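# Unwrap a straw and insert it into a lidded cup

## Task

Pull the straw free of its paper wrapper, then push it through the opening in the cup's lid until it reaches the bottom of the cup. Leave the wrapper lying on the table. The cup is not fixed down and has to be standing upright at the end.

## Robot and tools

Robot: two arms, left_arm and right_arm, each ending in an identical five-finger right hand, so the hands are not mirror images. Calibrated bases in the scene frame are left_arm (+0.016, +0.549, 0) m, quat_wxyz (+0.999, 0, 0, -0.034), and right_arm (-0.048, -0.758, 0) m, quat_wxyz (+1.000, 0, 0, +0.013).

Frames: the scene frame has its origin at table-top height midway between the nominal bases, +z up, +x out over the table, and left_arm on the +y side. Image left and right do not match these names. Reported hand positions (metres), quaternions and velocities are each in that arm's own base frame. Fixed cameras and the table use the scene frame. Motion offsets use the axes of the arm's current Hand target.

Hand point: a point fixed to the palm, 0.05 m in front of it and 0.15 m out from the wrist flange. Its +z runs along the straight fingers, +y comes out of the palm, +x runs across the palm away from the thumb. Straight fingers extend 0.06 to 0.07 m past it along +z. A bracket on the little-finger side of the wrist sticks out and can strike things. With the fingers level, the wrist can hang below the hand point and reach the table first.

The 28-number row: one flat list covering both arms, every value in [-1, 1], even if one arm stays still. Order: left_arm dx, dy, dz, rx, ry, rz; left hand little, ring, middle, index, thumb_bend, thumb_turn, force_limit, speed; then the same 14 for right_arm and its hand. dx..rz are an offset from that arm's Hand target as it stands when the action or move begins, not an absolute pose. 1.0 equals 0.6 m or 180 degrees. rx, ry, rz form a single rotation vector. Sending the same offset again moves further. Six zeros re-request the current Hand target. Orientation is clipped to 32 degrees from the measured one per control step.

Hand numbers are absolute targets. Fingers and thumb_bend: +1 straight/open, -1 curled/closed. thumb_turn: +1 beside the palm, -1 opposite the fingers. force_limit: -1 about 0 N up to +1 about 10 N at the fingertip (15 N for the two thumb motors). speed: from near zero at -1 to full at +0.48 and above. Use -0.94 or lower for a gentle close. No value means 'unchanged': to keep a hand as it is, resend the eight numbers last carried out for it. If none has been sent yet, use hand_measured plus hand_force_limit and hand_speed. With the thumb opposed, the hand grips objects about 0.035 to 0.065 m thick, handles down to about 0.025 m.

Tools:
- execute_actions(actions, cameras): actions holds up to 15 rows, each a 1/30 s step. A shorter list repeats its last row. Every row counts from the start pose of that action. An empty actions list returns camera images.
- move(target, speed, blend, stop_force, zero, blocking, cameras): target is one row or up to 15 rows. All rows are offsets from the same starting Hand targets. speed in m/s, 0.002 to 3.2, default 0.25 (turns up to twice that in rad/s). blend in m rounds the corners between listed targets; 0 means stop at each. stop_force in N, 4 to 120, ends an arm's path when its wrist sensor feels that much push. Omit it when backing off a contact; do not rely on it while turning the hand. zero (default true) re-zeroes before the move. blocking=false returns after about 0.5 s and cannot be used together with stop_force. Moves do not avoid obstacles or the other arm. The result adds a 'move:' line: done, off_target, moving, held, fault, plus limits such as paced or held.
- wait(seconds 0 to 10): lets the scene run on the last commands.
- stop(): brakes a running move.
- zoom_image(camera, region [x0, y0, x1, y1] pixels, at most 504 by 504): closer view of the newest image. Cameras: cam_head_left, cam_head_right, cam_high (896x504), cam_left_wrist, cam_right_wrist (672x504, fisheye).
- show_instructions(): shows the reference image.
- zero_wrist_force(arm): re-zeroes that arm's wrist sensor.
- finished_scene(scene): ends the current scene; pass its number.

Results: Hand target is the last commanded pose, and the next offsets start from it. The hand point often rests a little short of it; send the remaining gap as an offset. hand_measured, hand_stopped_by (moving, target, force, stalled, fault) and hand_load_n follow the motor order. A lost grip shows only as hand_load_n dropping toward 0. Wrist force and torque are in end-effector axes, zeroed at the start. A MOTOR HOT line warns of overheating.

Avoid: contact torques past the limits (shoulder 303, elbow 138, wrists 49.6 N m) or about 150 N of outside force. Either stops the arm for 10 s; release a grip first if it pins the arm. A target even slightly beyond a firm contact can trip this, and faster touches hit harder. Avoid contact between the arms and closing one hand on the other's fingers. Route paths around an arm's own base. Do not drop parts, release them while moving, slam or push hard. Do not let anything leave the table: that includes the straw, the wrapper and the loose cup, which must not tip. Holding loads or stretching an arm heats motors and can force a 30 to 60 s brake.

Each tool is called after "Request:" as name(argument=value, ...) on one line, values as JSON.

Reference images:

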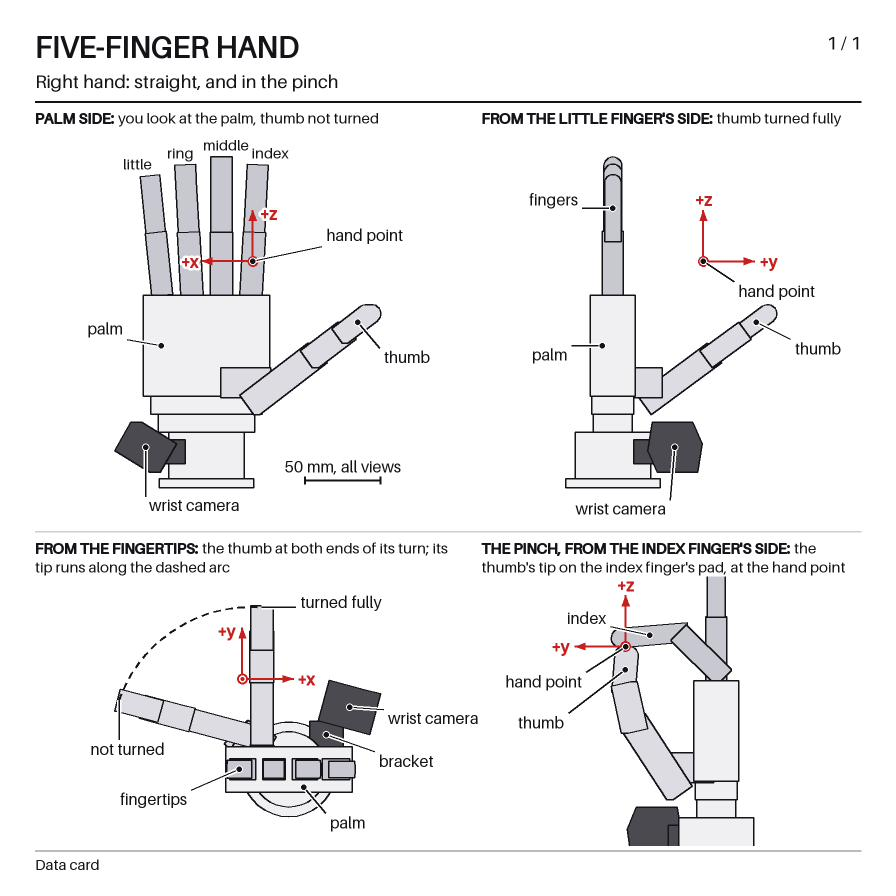

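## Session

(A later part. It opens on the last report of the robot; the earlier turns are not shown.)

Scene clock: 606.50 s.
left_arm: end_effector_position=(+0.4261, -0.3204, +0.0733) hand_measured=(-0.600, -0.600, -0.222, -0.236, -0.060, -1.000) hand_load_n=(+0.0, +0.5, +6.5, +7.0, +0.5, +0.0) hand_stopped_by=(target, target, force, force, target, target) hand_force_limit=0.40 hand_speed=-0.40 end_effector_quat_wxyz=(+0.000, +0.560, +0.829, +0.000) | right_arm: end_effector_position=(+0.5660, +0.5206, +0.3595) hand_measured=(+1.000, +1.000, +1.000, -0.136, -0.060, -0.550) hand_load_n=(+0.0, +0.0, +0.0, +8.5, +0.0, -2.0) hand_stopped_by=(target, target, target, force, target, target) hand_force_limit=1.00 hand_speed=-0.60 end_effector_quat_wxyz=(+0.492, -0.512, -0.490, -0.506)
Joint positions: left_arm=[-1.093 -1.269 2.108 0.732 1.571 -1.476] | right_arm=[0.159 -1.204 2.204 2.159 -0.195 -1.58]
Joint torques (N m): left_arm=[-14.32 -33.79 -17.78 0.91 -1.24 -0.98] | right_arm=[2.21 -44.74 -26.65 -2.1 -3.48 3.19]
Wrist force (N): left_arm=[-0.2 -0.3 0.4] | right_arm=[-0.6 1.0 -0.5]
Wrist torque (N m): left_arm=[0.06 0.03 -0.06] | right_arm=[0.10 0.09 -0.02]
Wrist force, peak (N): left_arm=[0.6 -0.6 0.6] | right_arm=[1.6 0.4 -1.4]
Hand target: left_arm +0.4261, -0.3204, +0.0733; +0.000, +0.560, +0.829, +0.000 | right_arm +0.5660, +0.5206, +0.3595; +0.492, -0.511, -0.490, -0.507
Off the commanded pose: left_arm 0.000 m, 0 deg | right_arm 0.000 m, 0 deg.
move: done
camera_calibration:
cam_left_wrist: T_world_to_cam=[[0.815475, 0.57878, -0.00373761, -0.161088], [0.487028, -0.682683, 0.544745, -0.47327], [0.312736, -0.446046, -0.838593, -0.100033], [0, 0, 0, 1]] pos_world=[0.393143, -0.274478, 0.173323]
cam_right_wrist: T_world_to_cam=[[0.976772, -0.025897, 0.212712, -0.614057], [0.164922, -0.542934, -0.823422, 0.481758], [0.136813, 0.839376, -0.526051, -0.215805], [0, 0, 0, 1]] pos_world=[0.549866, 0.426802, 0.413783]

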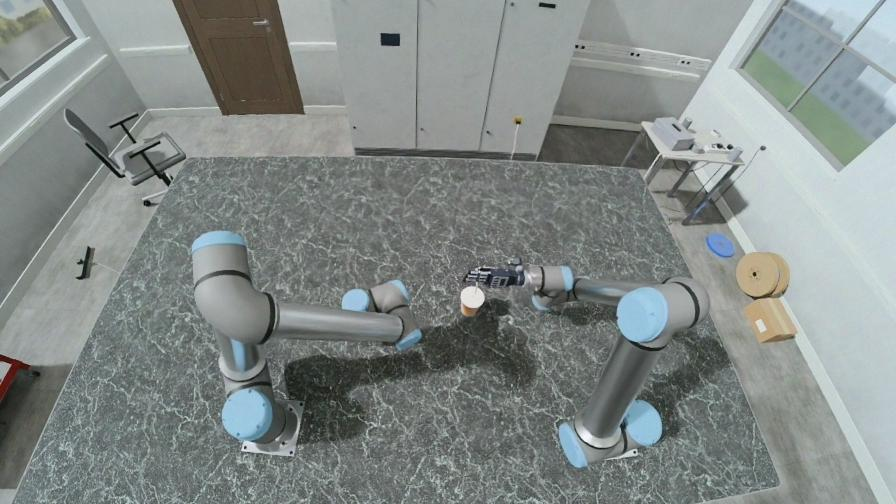

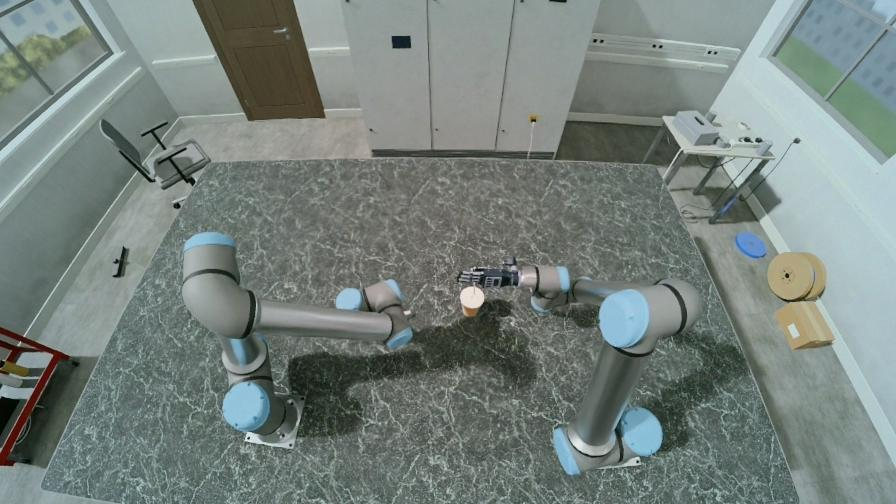

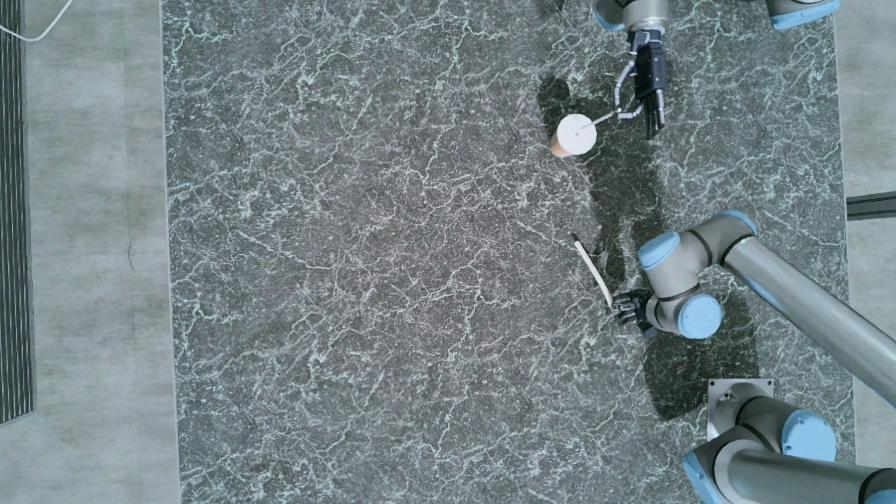

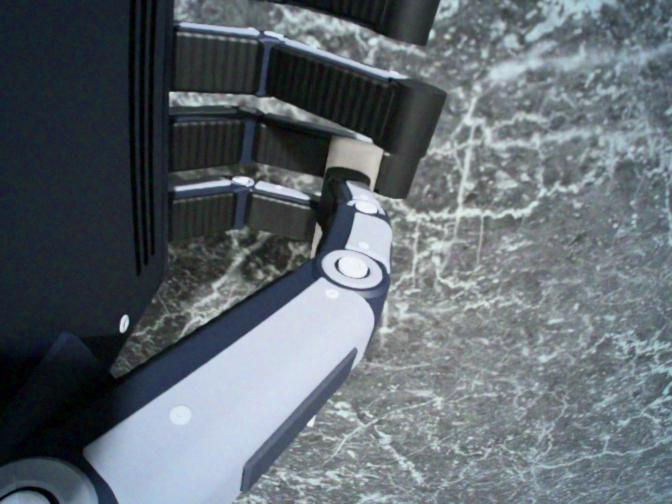

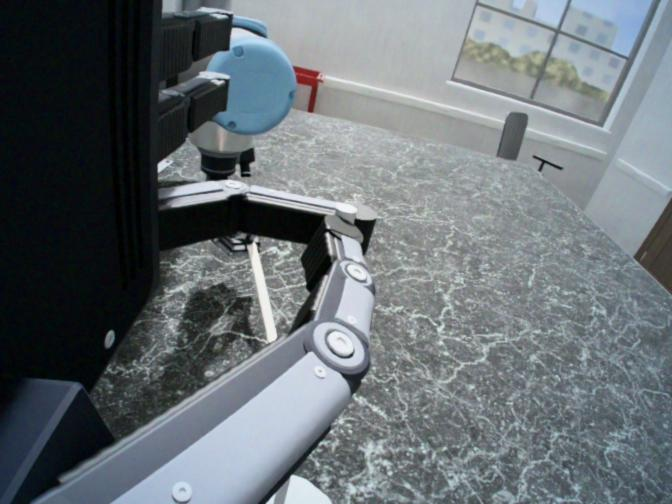

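Request:
move(target=[[0,0,0,0,0,0,-0.6,-0.6,-0.7,-0.7,1.0,-1,0.0,-0.2,-0.0367,0.005,0,0,0.011,0,1,1,1,-0.7,-0.06,-0.55,1.0,-0.6],[0,0,0,0,0,0,-0.6,-0.6,0.85,0.85,1.0,-1,0.0,-0.5,-0.0367,0.005,0,0,0.011,0,1,1,1,-0.7,-0.06,-0.55,1.0,-0.6],[0,0,-0.2,0,0,0,-0.6,-0.6,0.85,0.85,1.0,-1,0.0,-0.5,-0.0367,0.005,0,0,0.011,0,1,1,1,-0.7,-0.06,-0.55,1.0,-0.6]], speed=0.1, cameras=["all"])

Request:
zoom_image(camera="cam_head_right", region=[450, 270, 500, 320])

Request:
zoom_image(camera="cam_head_left", region=[450, 270, 500, 320])

Request:
zoom_image(camera="cam_high", region=[540, 90, 640, 190])

Request:
zoom_image(camera="cam_right_wrist", region=[200, 400, 400, 504])

Scene clock: 656.20 s.
left_arm: end_effector_position=(+0.4263, -0.3204, +0.1931) hand_measured=(-0.600, -0.600, +0.850, +0.850, +1.000, -1.000) hand_load_n=(+0.0, +0.0, +0.0, +0.0, +0.0, +0.0) hand_stopped_by=(target, target, target, target, target, target) hand_force_limit=0.00 hand_speed=-0.50 end_effector_quat_wxyz=(+0.000, +0.560, +0.829, +0.000) | right_arm: end_effector_position=(+0.5688, +0.5205, +0.3375) hand_measured=(+1.000, +1.000, +1.000, -0.136, -0.060, -0.550) hand_load_n=(+0.0, +0.0, +0.0, +8.5, +0.0, -1.5) hand_stopped_by=(target, target, target, force, target, target) hand_force_limit=1.00 hand_speed=-0.60 end_effector_quat_wxyz=(+0.500, -0.503, -0.481, -0.515)
Joint positions: left_arm=[-1.093 -1.416 2.022 0.965 1.571 -1.476] | right_arm=[0.156 -1.129 2.167 1.938 -0.196 -1.401]
Joint torques (N m): left_arm=[-13.34 -56.01 -35.39 6.5 0.27 -1.38] | right_arm=[-12.21 -45.61 -26.19 -1.82 -1.17 2.72]
Wrist force (N): left_arm=[-0.7 -0.1 0.4] | right_arm=[-0.4 1.4 -1.0]
Wrist torque (N m): left_arm=[0.12 0.11 -0.16] | right_arm=[0.25 0.01 0.00]
Wrist force, peak (N): left_arm=[0.1 -0.1 1.2] | right_arm=[-1.2 1.6 -0.9]
Hand target: left_arm +0.4262, -0.3205, +0.1933; +0.000, +0.560, +0.829, +0.000 | right_arm +0.5688, +0.5205, +0.3375; +0.500, -0.503, -0.481, -0.515
Off the commanded pose: left_arm 0.000 m, 0 deg | right_arm 0.000 m, 0 deg.
move: done
camera_calibration:
cam_left_wrist: T_world_to_cam=[[0.815404, 0.578881, -0.00365037, -0.160773], [0.48708, -0.682659, 0.544729, -0.538691], [0.312841, -0.445952, -0.838605, 0.000440645], [0, 0, 0, 1]] pos_world=[0.393343, -0.274477, 0.293223]
cam_right_wrist: T_world_to_cam=[[0.976514, -0.0337426, 0.212797, -0.607917], [0.165699, -0.513671, -0.841835, 0.453645], [0.137713, 0.857324, -0.496015, -0.247605], [0, 0, 0, 1]] pos_world=[0.552569, 0.424789, 0.388441]

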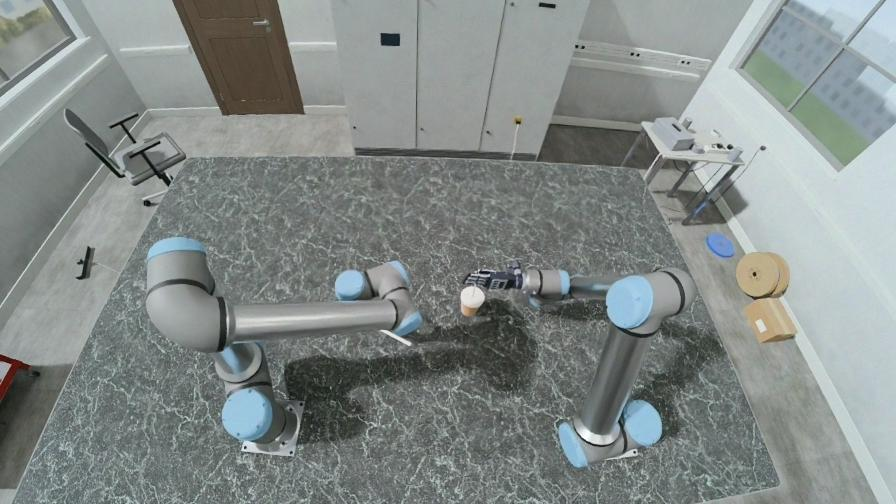

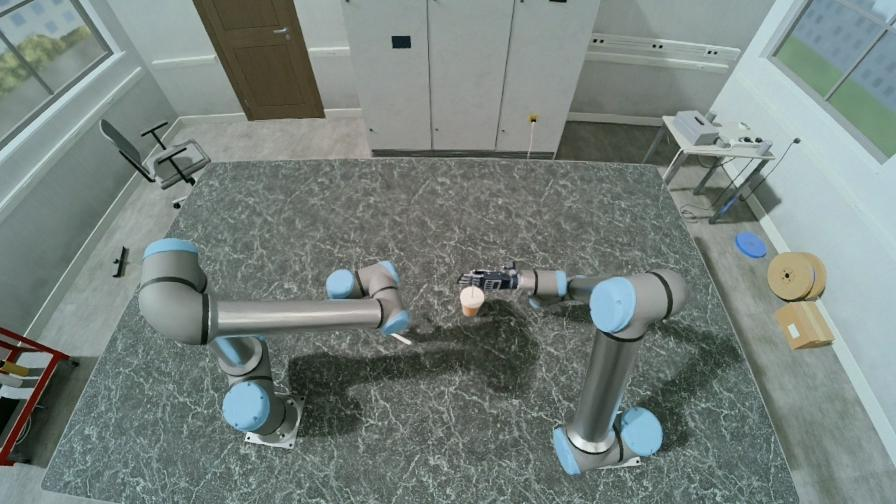

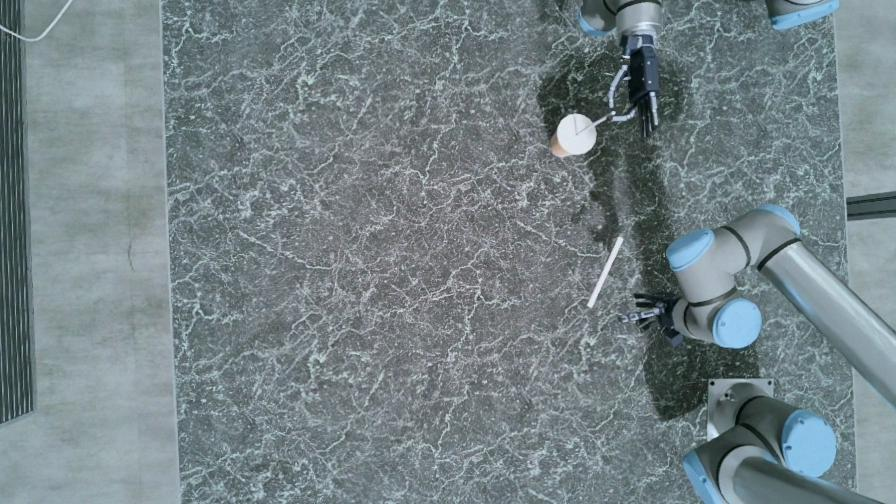

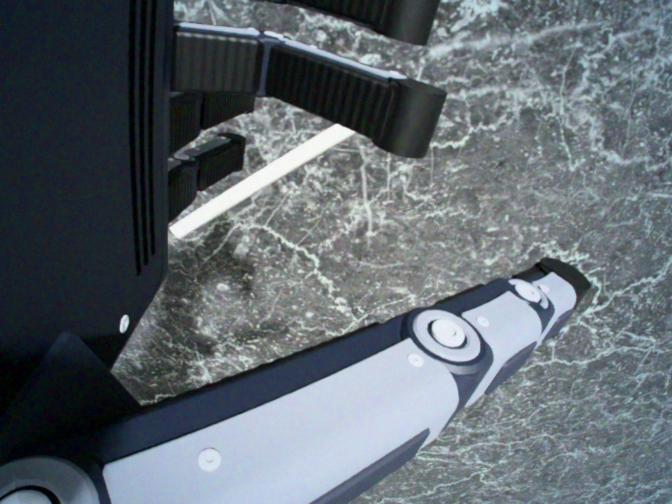

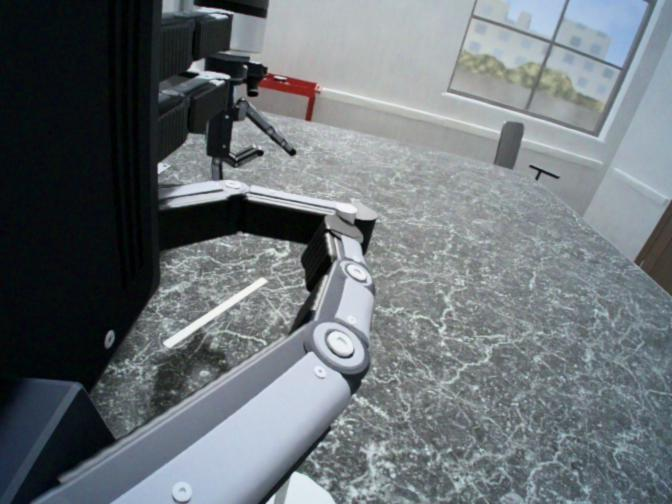

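Scaled by 10.080 from the camera's 896x504 image, which has a finer 1280x720 frame.

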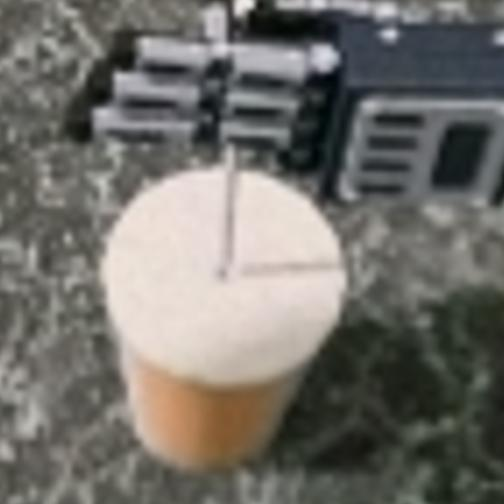

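Scaled by 10.080 from the camera's 896x504 image, which has a finer 1280x720 frame.

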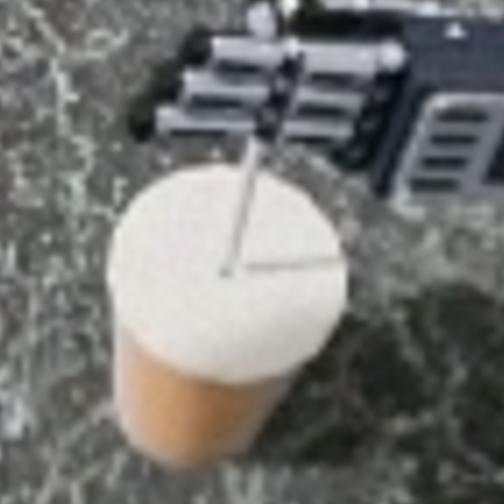

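Scaled by 5.040 from the camera's 896x504 image, which has a finer 1280x720 frame.

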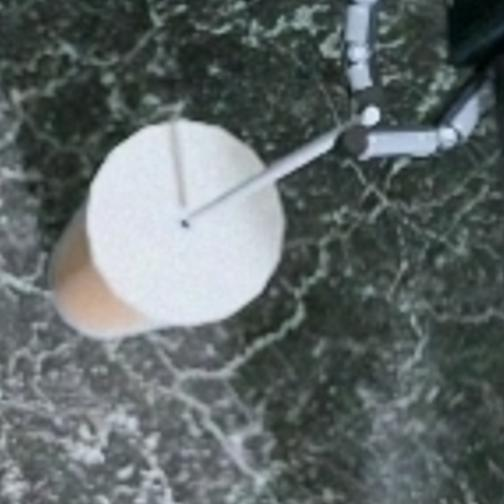

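Scaled by 2.520 from the camera's 672x504 image, which has a finer 960x720 frame.

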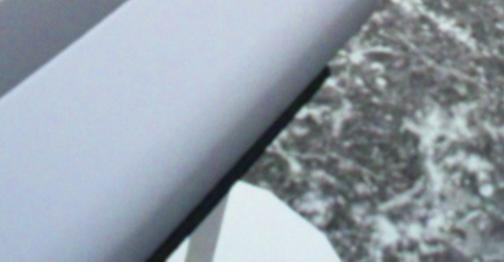

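Request:
move(target=[0,0,0,0,0,0,-0.6,-0.6,0.85,0.85,1.0,-1,0.0,-0.5,-0.0067,0.0017,0.0025,0,0,0,1,1,1,-0.7,-0.06,-0.55,1.0,-0.6], speed=0.05, cameras=["cam_head_left","cam_head_right","cam_high"])

Request:
zoom_image(camera="cam_head_right", region=[457, 280, 487, 310])

Request:
zoom_image(camera="cam_head_left", region=[457, 280, 487, 310])

Request:
zoom_image(camera="cam_high", region=[555, 110, 605, 160])

Scene clock: 698.37 s.
left_arm: end_effector_position=(+0.4262, -0.3205, +0.1933) hand_measured=(-0.600, -0.600, +0.850, +0.850, +1.000, -1.000) hand_load_n=(+0.0, +0.0, +0.0, +0.0, +0.0, +0.0) hand_stopped_by=(target, target, target, target, target, target) hand_force_limit=0.00 hand_speed=-0.50 end_effector_quat_wxyz=(+0.000, +0.560, +0.829, +0.000) | right_arm: end_effector_position=(+0.5698, +0.5220, +0.3337) hand_measured=(+1.000, +1.000, +1.000, -0.136, -0.060, -0.550) hand_load_n=(+0.0, +0.0, +0.0, +8.5, +0.0, -1.5) hand_stopped_by=(target, target, target, force, target, target) hand_force_limit=1.00 hand_speed=-0.60 end_effector_quat_wxyz=(+0.500, -0.503, -0.481, -0.515)
Joint positions: left_arm=[-1.093 -1.416 2.022 0.965 1.571 -1.476] | right_arm=[0.159 -1.121 2.165 1.934 -0.198 -1.404]
Joint torques (N m): left_arm=[-15.22 -56.08 -36.28 6.27 2.31 -1.61] | right_arm=[5.36 -52.44 -24.6 -2.36 -4.24 -3.31]
Wrist force (N): left_arm=[-0.1 -0.4 0.6] | right_arm=[-0.5 1.0 -0.6]
Wrist torque (N m): left_arm=[0.06 0.01 -0.13] | right_arm=[0.17 0.03 0.18]
Wrist force, peak (N): left_arm=[-0.3 0.1 1.0] | right_arm=[-0.6 1.6 -1.0]
Hand target: left_arm +0.4262, -0.3205, +0.1933; +0.000, +0.560, +0.829, +0.000 | right_arm +0.5699, +0.5220, +0.3335; +0.500, -0.503, -0.481, -0.515
Off the commanded pose: left_arm 0.000 m, 0 deg | right_arm 0.000 m, 0 deg.
move: done
Images, in order (width x height): cam_head_left 896x504, cam_head_right 896x504, cam_high 896x504.

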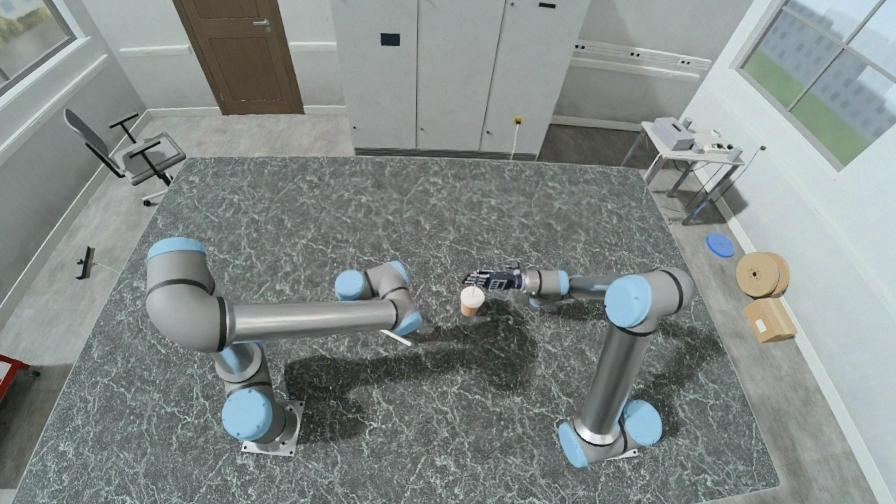

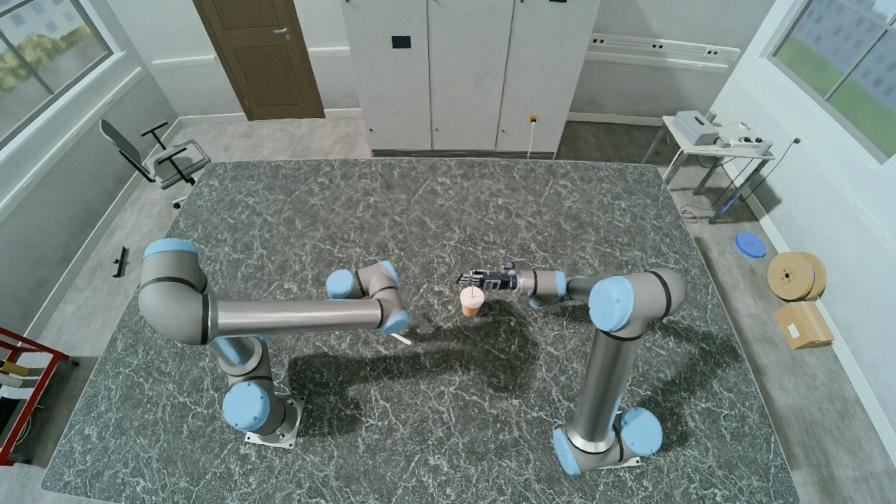

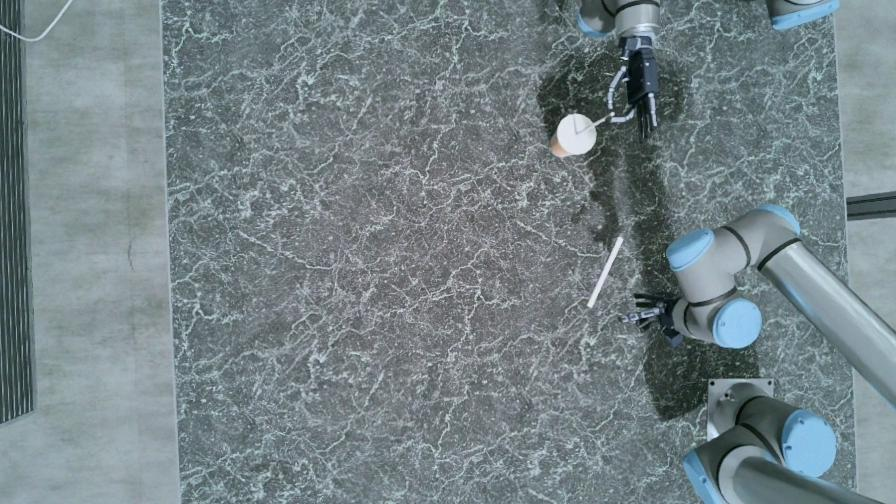

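Scaled by 16.800 from the camera's 896x504 image, which has a finer 1280x720 frame.

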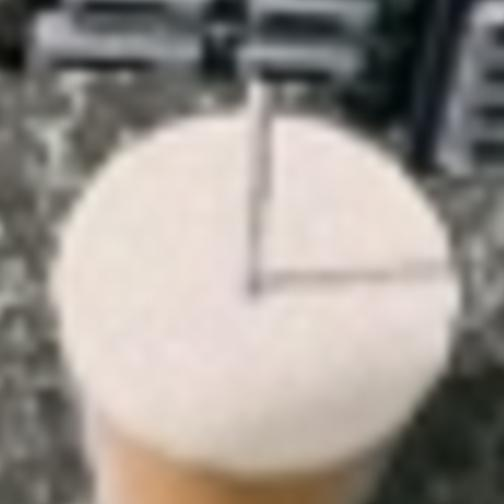

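Scaled by 16.800 from the camera's 896x504 image, which has a finer 1280x720 frame.

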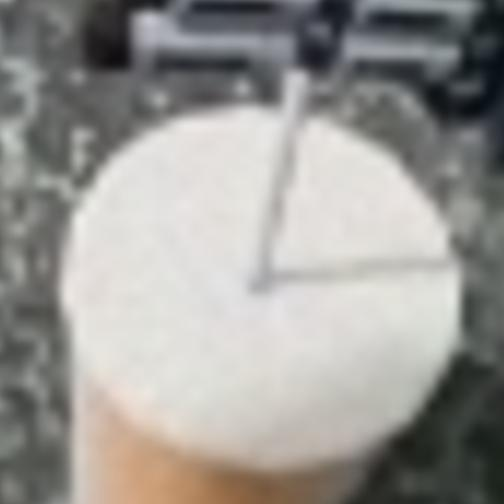

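Scaled by 10.080 from the camera's 896x504 image, which has a finer 1280x720 frame.

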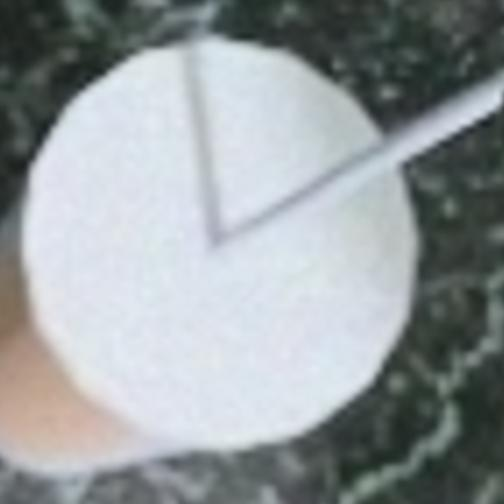

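Request:
move(target=[0,0,0,0,0,0,-0.6,-0.6,0.85,0.85,1.0,-1,0.0,-0.5,-0.025,0,0,0,0,0,1,1,1,-0.7,-0.06,-0.55,1.0,-0.6], speed=0.02, stop_force=4, cameras=["cam_head_left","cam_head_right","cam_high","cam_right_wrist"])

Request:
zoom_image(camera="cam_head_right", region=[457, 280, 487, 310])

Request:
zoom_image(camera="cam_high", region=[555, 110, 605, 160])

Scene clock: 740.90 s.
left_arm: end_effector_position=(+0.4262, -0.3205, +0.1933) hand_measured=(-0.600, -0.600, +0.850, +0.850, +1.000, -1.000) hand_load_n=(+0.0, +0.0, +0.0, +0.0, +0.0, +0.0) hand_stopped_by=(target, target, target, target, target, target) hand_force_limit=0.00 hand_speed=-0.50 end_effector_quat_wxyz=(+0.000, +0.560, +0.829, +0.000) | right_arm: end_effector_position=(+0.5699, +0.5222, +0.3283) hand_measured=(+1.000, +1.000, +1.000, -0.136, -0.060, -0.550) hand_load_n=(+0.0, +0.0, +0.0, +8.5, +0.0, -1.0) hand_stopped_by=(target, target, target, force, target, target) hand_force_limit=1.00 hand_speed=-0.60 end_effector_quat_wxyz=(+0.500, -0.503, -0.481, -0.515)
Joint positions: left_arm=[-1.093 -1.416 2.022 0.965 1.571 -1.476] | right_arm=[0.159 -1.111 2.166 1.925 -0.198 -1.404]
Joint torques (N m): left_arm=[-13.92 -56.85 -36.32 6.23 2.1 -1.44] | right_arm=[-7.61 -66.99 -24.79 3.04 2.51 1.95]
Wrist force (N): left_arm=[-0.3 0.1 0.5] | right_arm=[-0.2 1.2 -0.7]
Wrist torque (N m): left_arm=[0.15 0.04 -0.12] | right_arm=[0.20 0.02 0.19]
Wrist force, peak (N): left_arm=[-0.3 0.1 0.8] | right_arm=[6.5 1.3 -0.3]
Hand target: left_arm +0.4262, -0.3205, +0.1933; +0.000, +0.560, +0.829, +0.000 | right_arm +0.5699, +0.5222, +0.3283; +0.500, -0.503, -0.481, -0.515 (not the last commanded pose)
Off the commanded pose: left_arm 0.000 m, 0 deg | right_arm 0.010 m, 0 deg.
move: contact (right_arm)
camera_calibration:
cam_right_wrist: T_world_to_cam=[[0.976499, -0.0337982, 0.212858, -0.60687], [0.165702, -0.513802, -0.841754, 0.446631], [0.137816, 0.857243, -0.496126, -0.253744], [0, 0, 0, 1]] pos_world=[0.55357, 0.426489, 0.379241]
Images, in order (width x height): cam_head_left 896x504, cam_head_right 896x504, cam_high 896x504, cam_right_wrist 672x504.

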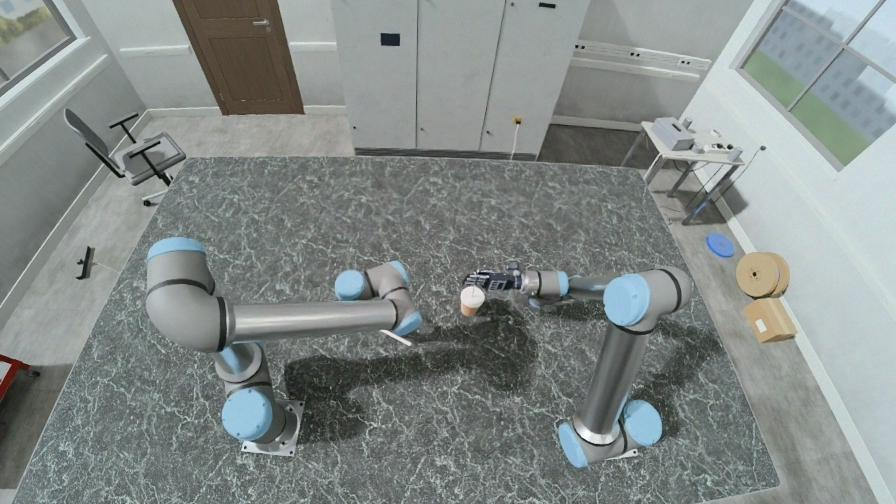

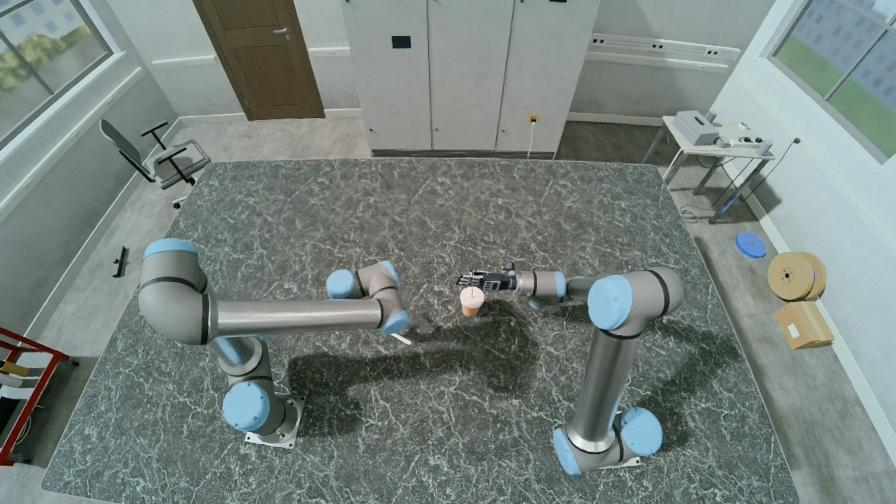

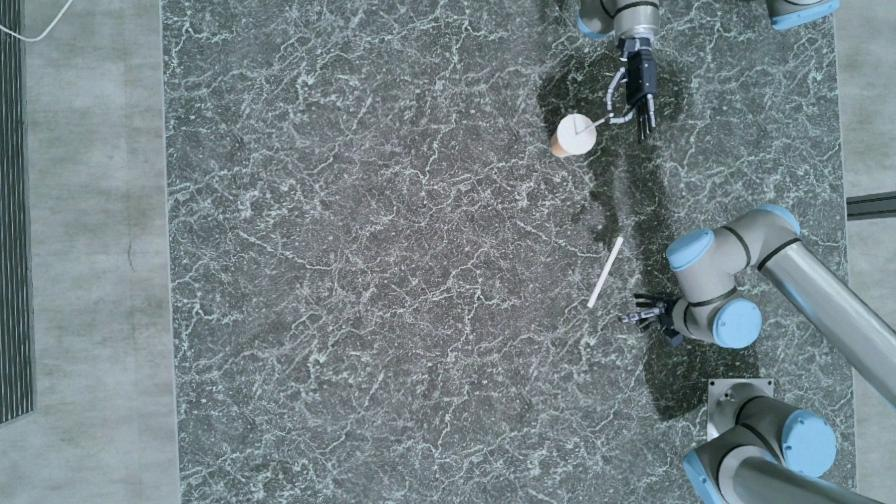

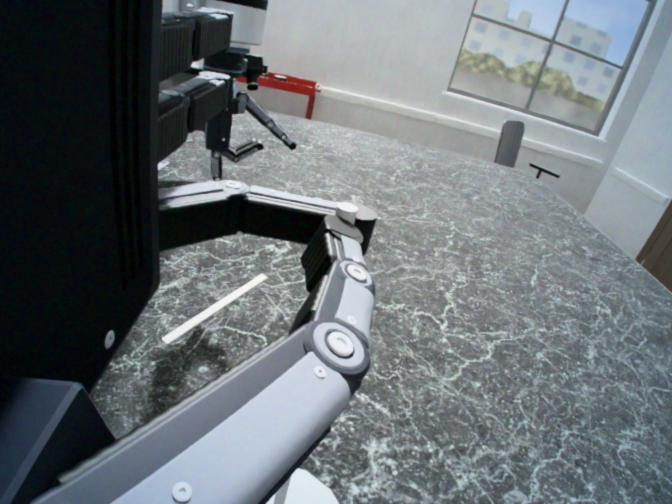

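Scaled by 16.800 from the camera's 896x504 image, which has a finer 1280x720 frame.

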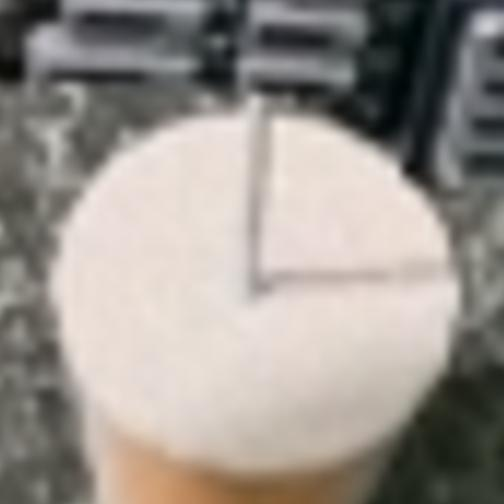

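Scaled by 10.080 from the camera's 896x504 image, which has a finer 1280x720 frame.

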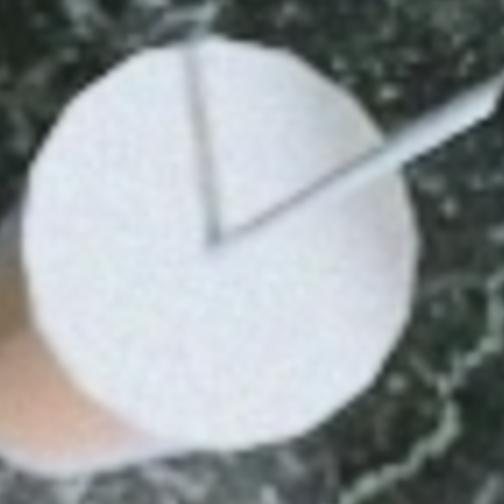

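Request:
move(target=[-0.5175,-0.0057,-0.2262,0,0,0.1735,1,1,1,1,1,1,0,0.2,0.004,0,0,0,0,0,1,1,1,-0.7,-0.06,-0.55,1.0,-0.6], speed=0.25, cameras=["cam_left_wrist"])

Request:
zoom_image(camera="cam_left_wrist", region=[250, 150, 450, 350])

Scene clock: 787.60 s.
left_arm: end_effector_position=(+0.5392, -0.6097, +0.3287) hand_measured=(+1.000, +1.000, +1.000, +1.000, +1.000, +1.000) hand_load_n=(+0.0, +0.0, +0.0, +0.0, +0.0, +0.0) hand_stopped_by=(target, target, target, target, target, target) hand_force_limit=0.00 hand_speed=0.20 end_effector_quat_wxyz=(+0.000, +0.762, +0.648, +0.000) | right_arm: end_effector_position=(+0.5699, +0.5221, +0.3307) hand_measured=(+1.000, +1.000, +1.000, -0.136, -0.060, -0.550) hand_load_n=(+0.0, +0.0, +0.0, +8.0, +0.0, -1.5) hand_stopped_by=(target, target, target, force, target, target) hand_force_limit=1.00 hand_speed=-0.60 end_effector_quat_wxyz=(+0.500, -0.503, -0.481, -0.515)
Joint positions: left_arm=[-1.101 -1.078 1.298 1.351 1.571 -0.939] | right_arm=[0.159 -1.116 2.166 1.929 -0.198 -1.404]
Joint torques (N m): left_arm=[19.8 -62.7 -41.39 6.83 2.75 2.14] | right_arm=[-11.19 -67.12 -25.32 3.07 3.83 1.26]
Wrist force (N): left_arm=[-0.3 -0.5 0.3] | right_arm=[-0.5 1.5 -0.7]
Wrist torque (N m): left_arm=[-0.02 0.04 -0.06] | right_arm=[0.24 0.03 0.18]
Wrist force, peak (N): left_arm=[-1.4 0.7 -0.9] | right_arm=[-0.1 1.6 -1.0]
Hand target: left_arm +0.5392, -0.6098, +0.3288; +0.000, +0.762, +0.648, +0.000 | right_arm +0.5699, +0.5221, +0.3307; +0.500, -0.503, -0.481, -0.515
Off the commanded pose: left_arm 0.000 m, 0 deg | right_arm 0.000 m, 0 deg.
move: done
camera_calibration:
cam_left_wrist: T_world_to_cam=[[0.997376, 0.0722743, -0.00409084, -0.491665], [0.0628201, -0.836061, 0.545028, -0.729911], [0.0359713, -0.543855, -0.838408, 0.0393734], [0, 0, 0, 1]] pos_world=[0.534812, -0.553302, 0.428822]
Images, in order (width x height): cam_left_wrist 672x504.

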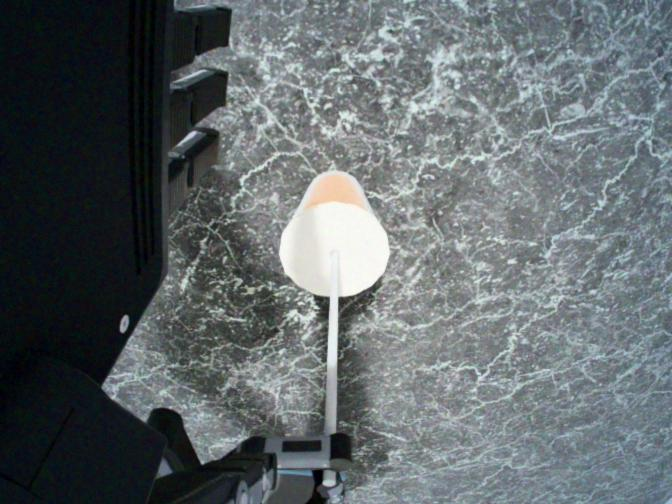

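Scaled by 2.520 from the camera's 672x504 image, which has a finer 960x720 frame.

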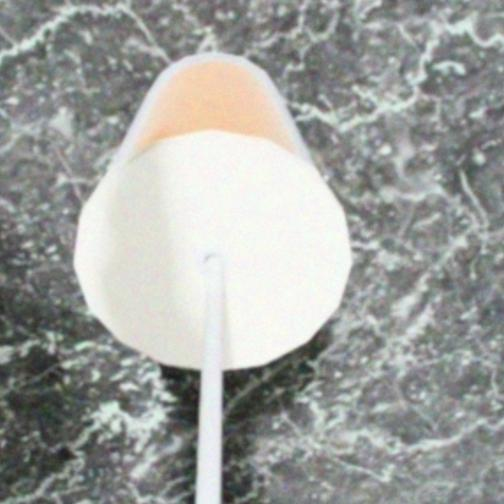

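Good inspection view. Zoom closer.

Request:
zoom_image(camera="cam_left_wrist", region=[313, 232, 363, 282])

Scaled by 10.080 from the camera's 672x504 image, which has a finer 960x720 frame.

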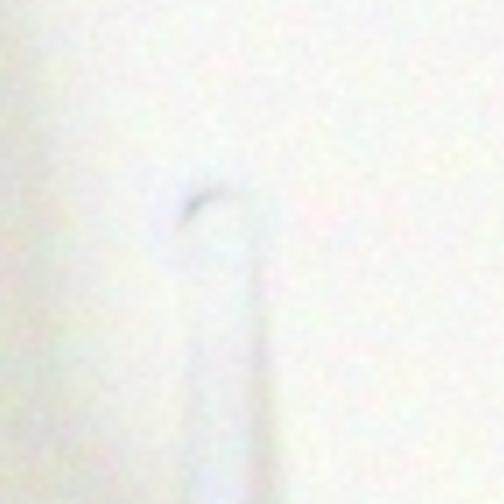

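Request:
move(target=[[0,0,0,0,0,0,1,1,1,1,1,1,0,0.2,0,-0.0015,0.0003,0,0,0,1,1,1,-0.7,-0.06,-0.55,1.0,-0.6],[0,0,0,0,0,0,1,1,1,1,1,1,0,0.2,-0.018,-0.0015,0.0003,0,0,0,1,1,1,-0.7,-0.06,-0.55,1.0,-0.6]], speed=0.015, stop_force=5, cameras=["cam_left_wrist"])

Request:
zoom_image(camera="cam_left_wrist", region=[313, 232, 363, 282])

Scene clock: 833.67 s.
left_arm: end_effector_position=(+0.5392, -0.6098, +0.3288) hand_measured=(+1.000, +1.000, +1.000, +1.000, +1.000, +1.000) hand_load_n=(+0.0, +0.0, +0.0, +0.0, +0.0, +0.0) hand_stopped_by=(target, target, target, target, target, target) hand_force_limit=0.00 hand_speed=0.20 end_effector_quat_wxyz=(+0.000, +0.762, +0.648, +0.000) | right_arm: end_effector_position=(+0.5690, +0.5224, +0.3277) hand_measured=(+1.000, +1.000, +1.000, -0.136, -0.060, -0.550) hand_load_n=(+0.0, +0.0, +0.0, +8.0, -0.5, -2.0) hand_stopped_by=(target, target, target, force, target, target) hand_force_limit=1.00 hand_speed=-0.60 end_effector_quat_wxyz=(+0.500, -0.503, -0.481, -0.515)
Joint positions: left_arm=[-1.101 -1.078 1.298 1.352 1.571 -0.939] | right_arm=[0.16 -1.111 2.168 1.923 -0.199 -1.405]
Joint torques (N m): left_arm=[21.8 -61.73 -43.61 6.24 2.63 2.11] | right_arm=[-7.05 -66.14 -24.03 3.34 2.9 1.83]
Wrist force (N): left_arm=[-0.4 -0.3 -0.1] | right_arm=[2.0 1.5 -0.8]
Wrist torque (N m): left_arm=[0.03 0.07 -0.07] | right_arm=[0.26 0.04 0.21]
Wrist force, peak (N): left_arm=[-0.6 -0.7 0.4] | right_arm=[6.6 1.2 -0.4]
Hand target: left_arm +0.5392, -0.6098, +0.3288; +0.000, +0.762, +0.648, +0.000 | right_arm +0.5690, +0.5224, +0.3277; +0.500, -0.503, -0.481, -0.515 (not the last commanded pose)
Off the commanded pose: left_arm 0.000 m, 0 deg | right_arm 0.008 m, 0 deg.
move: contact (right_arm); path passed 1 of 2 targets
camera_calibration:
cam_left_wrist: T_world_to_cam=[[0.997387, 0.0721319, -0.00411876, -0.49183], [0.0627162, -0.836072, 0.545023, -0.72995], [0.03587, -0.543857, -0.838411, 0.0393697], [0, 0, 0, 1]] pos_world=[0.534912, -0.553402, 0.428822]
Images, in order (width x height): cam_left_wrist 672x504.

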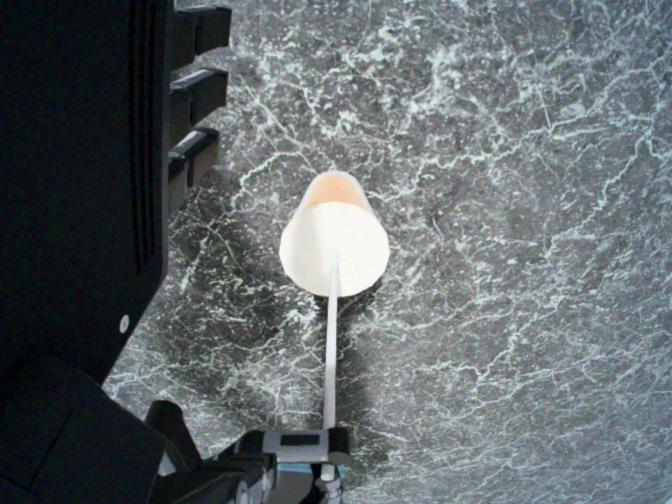

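Scaled by 10.080 from the camera's 672x504 image, which has a finer 960x720 frame.

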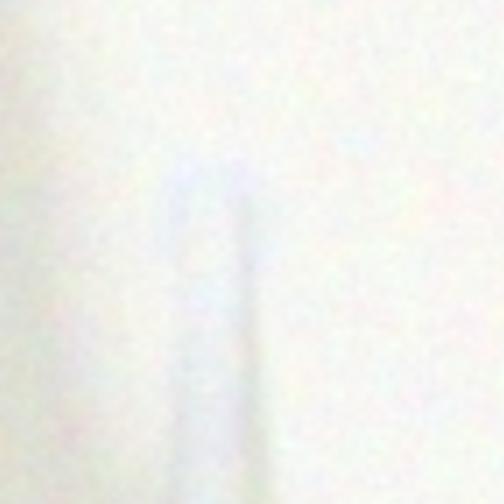

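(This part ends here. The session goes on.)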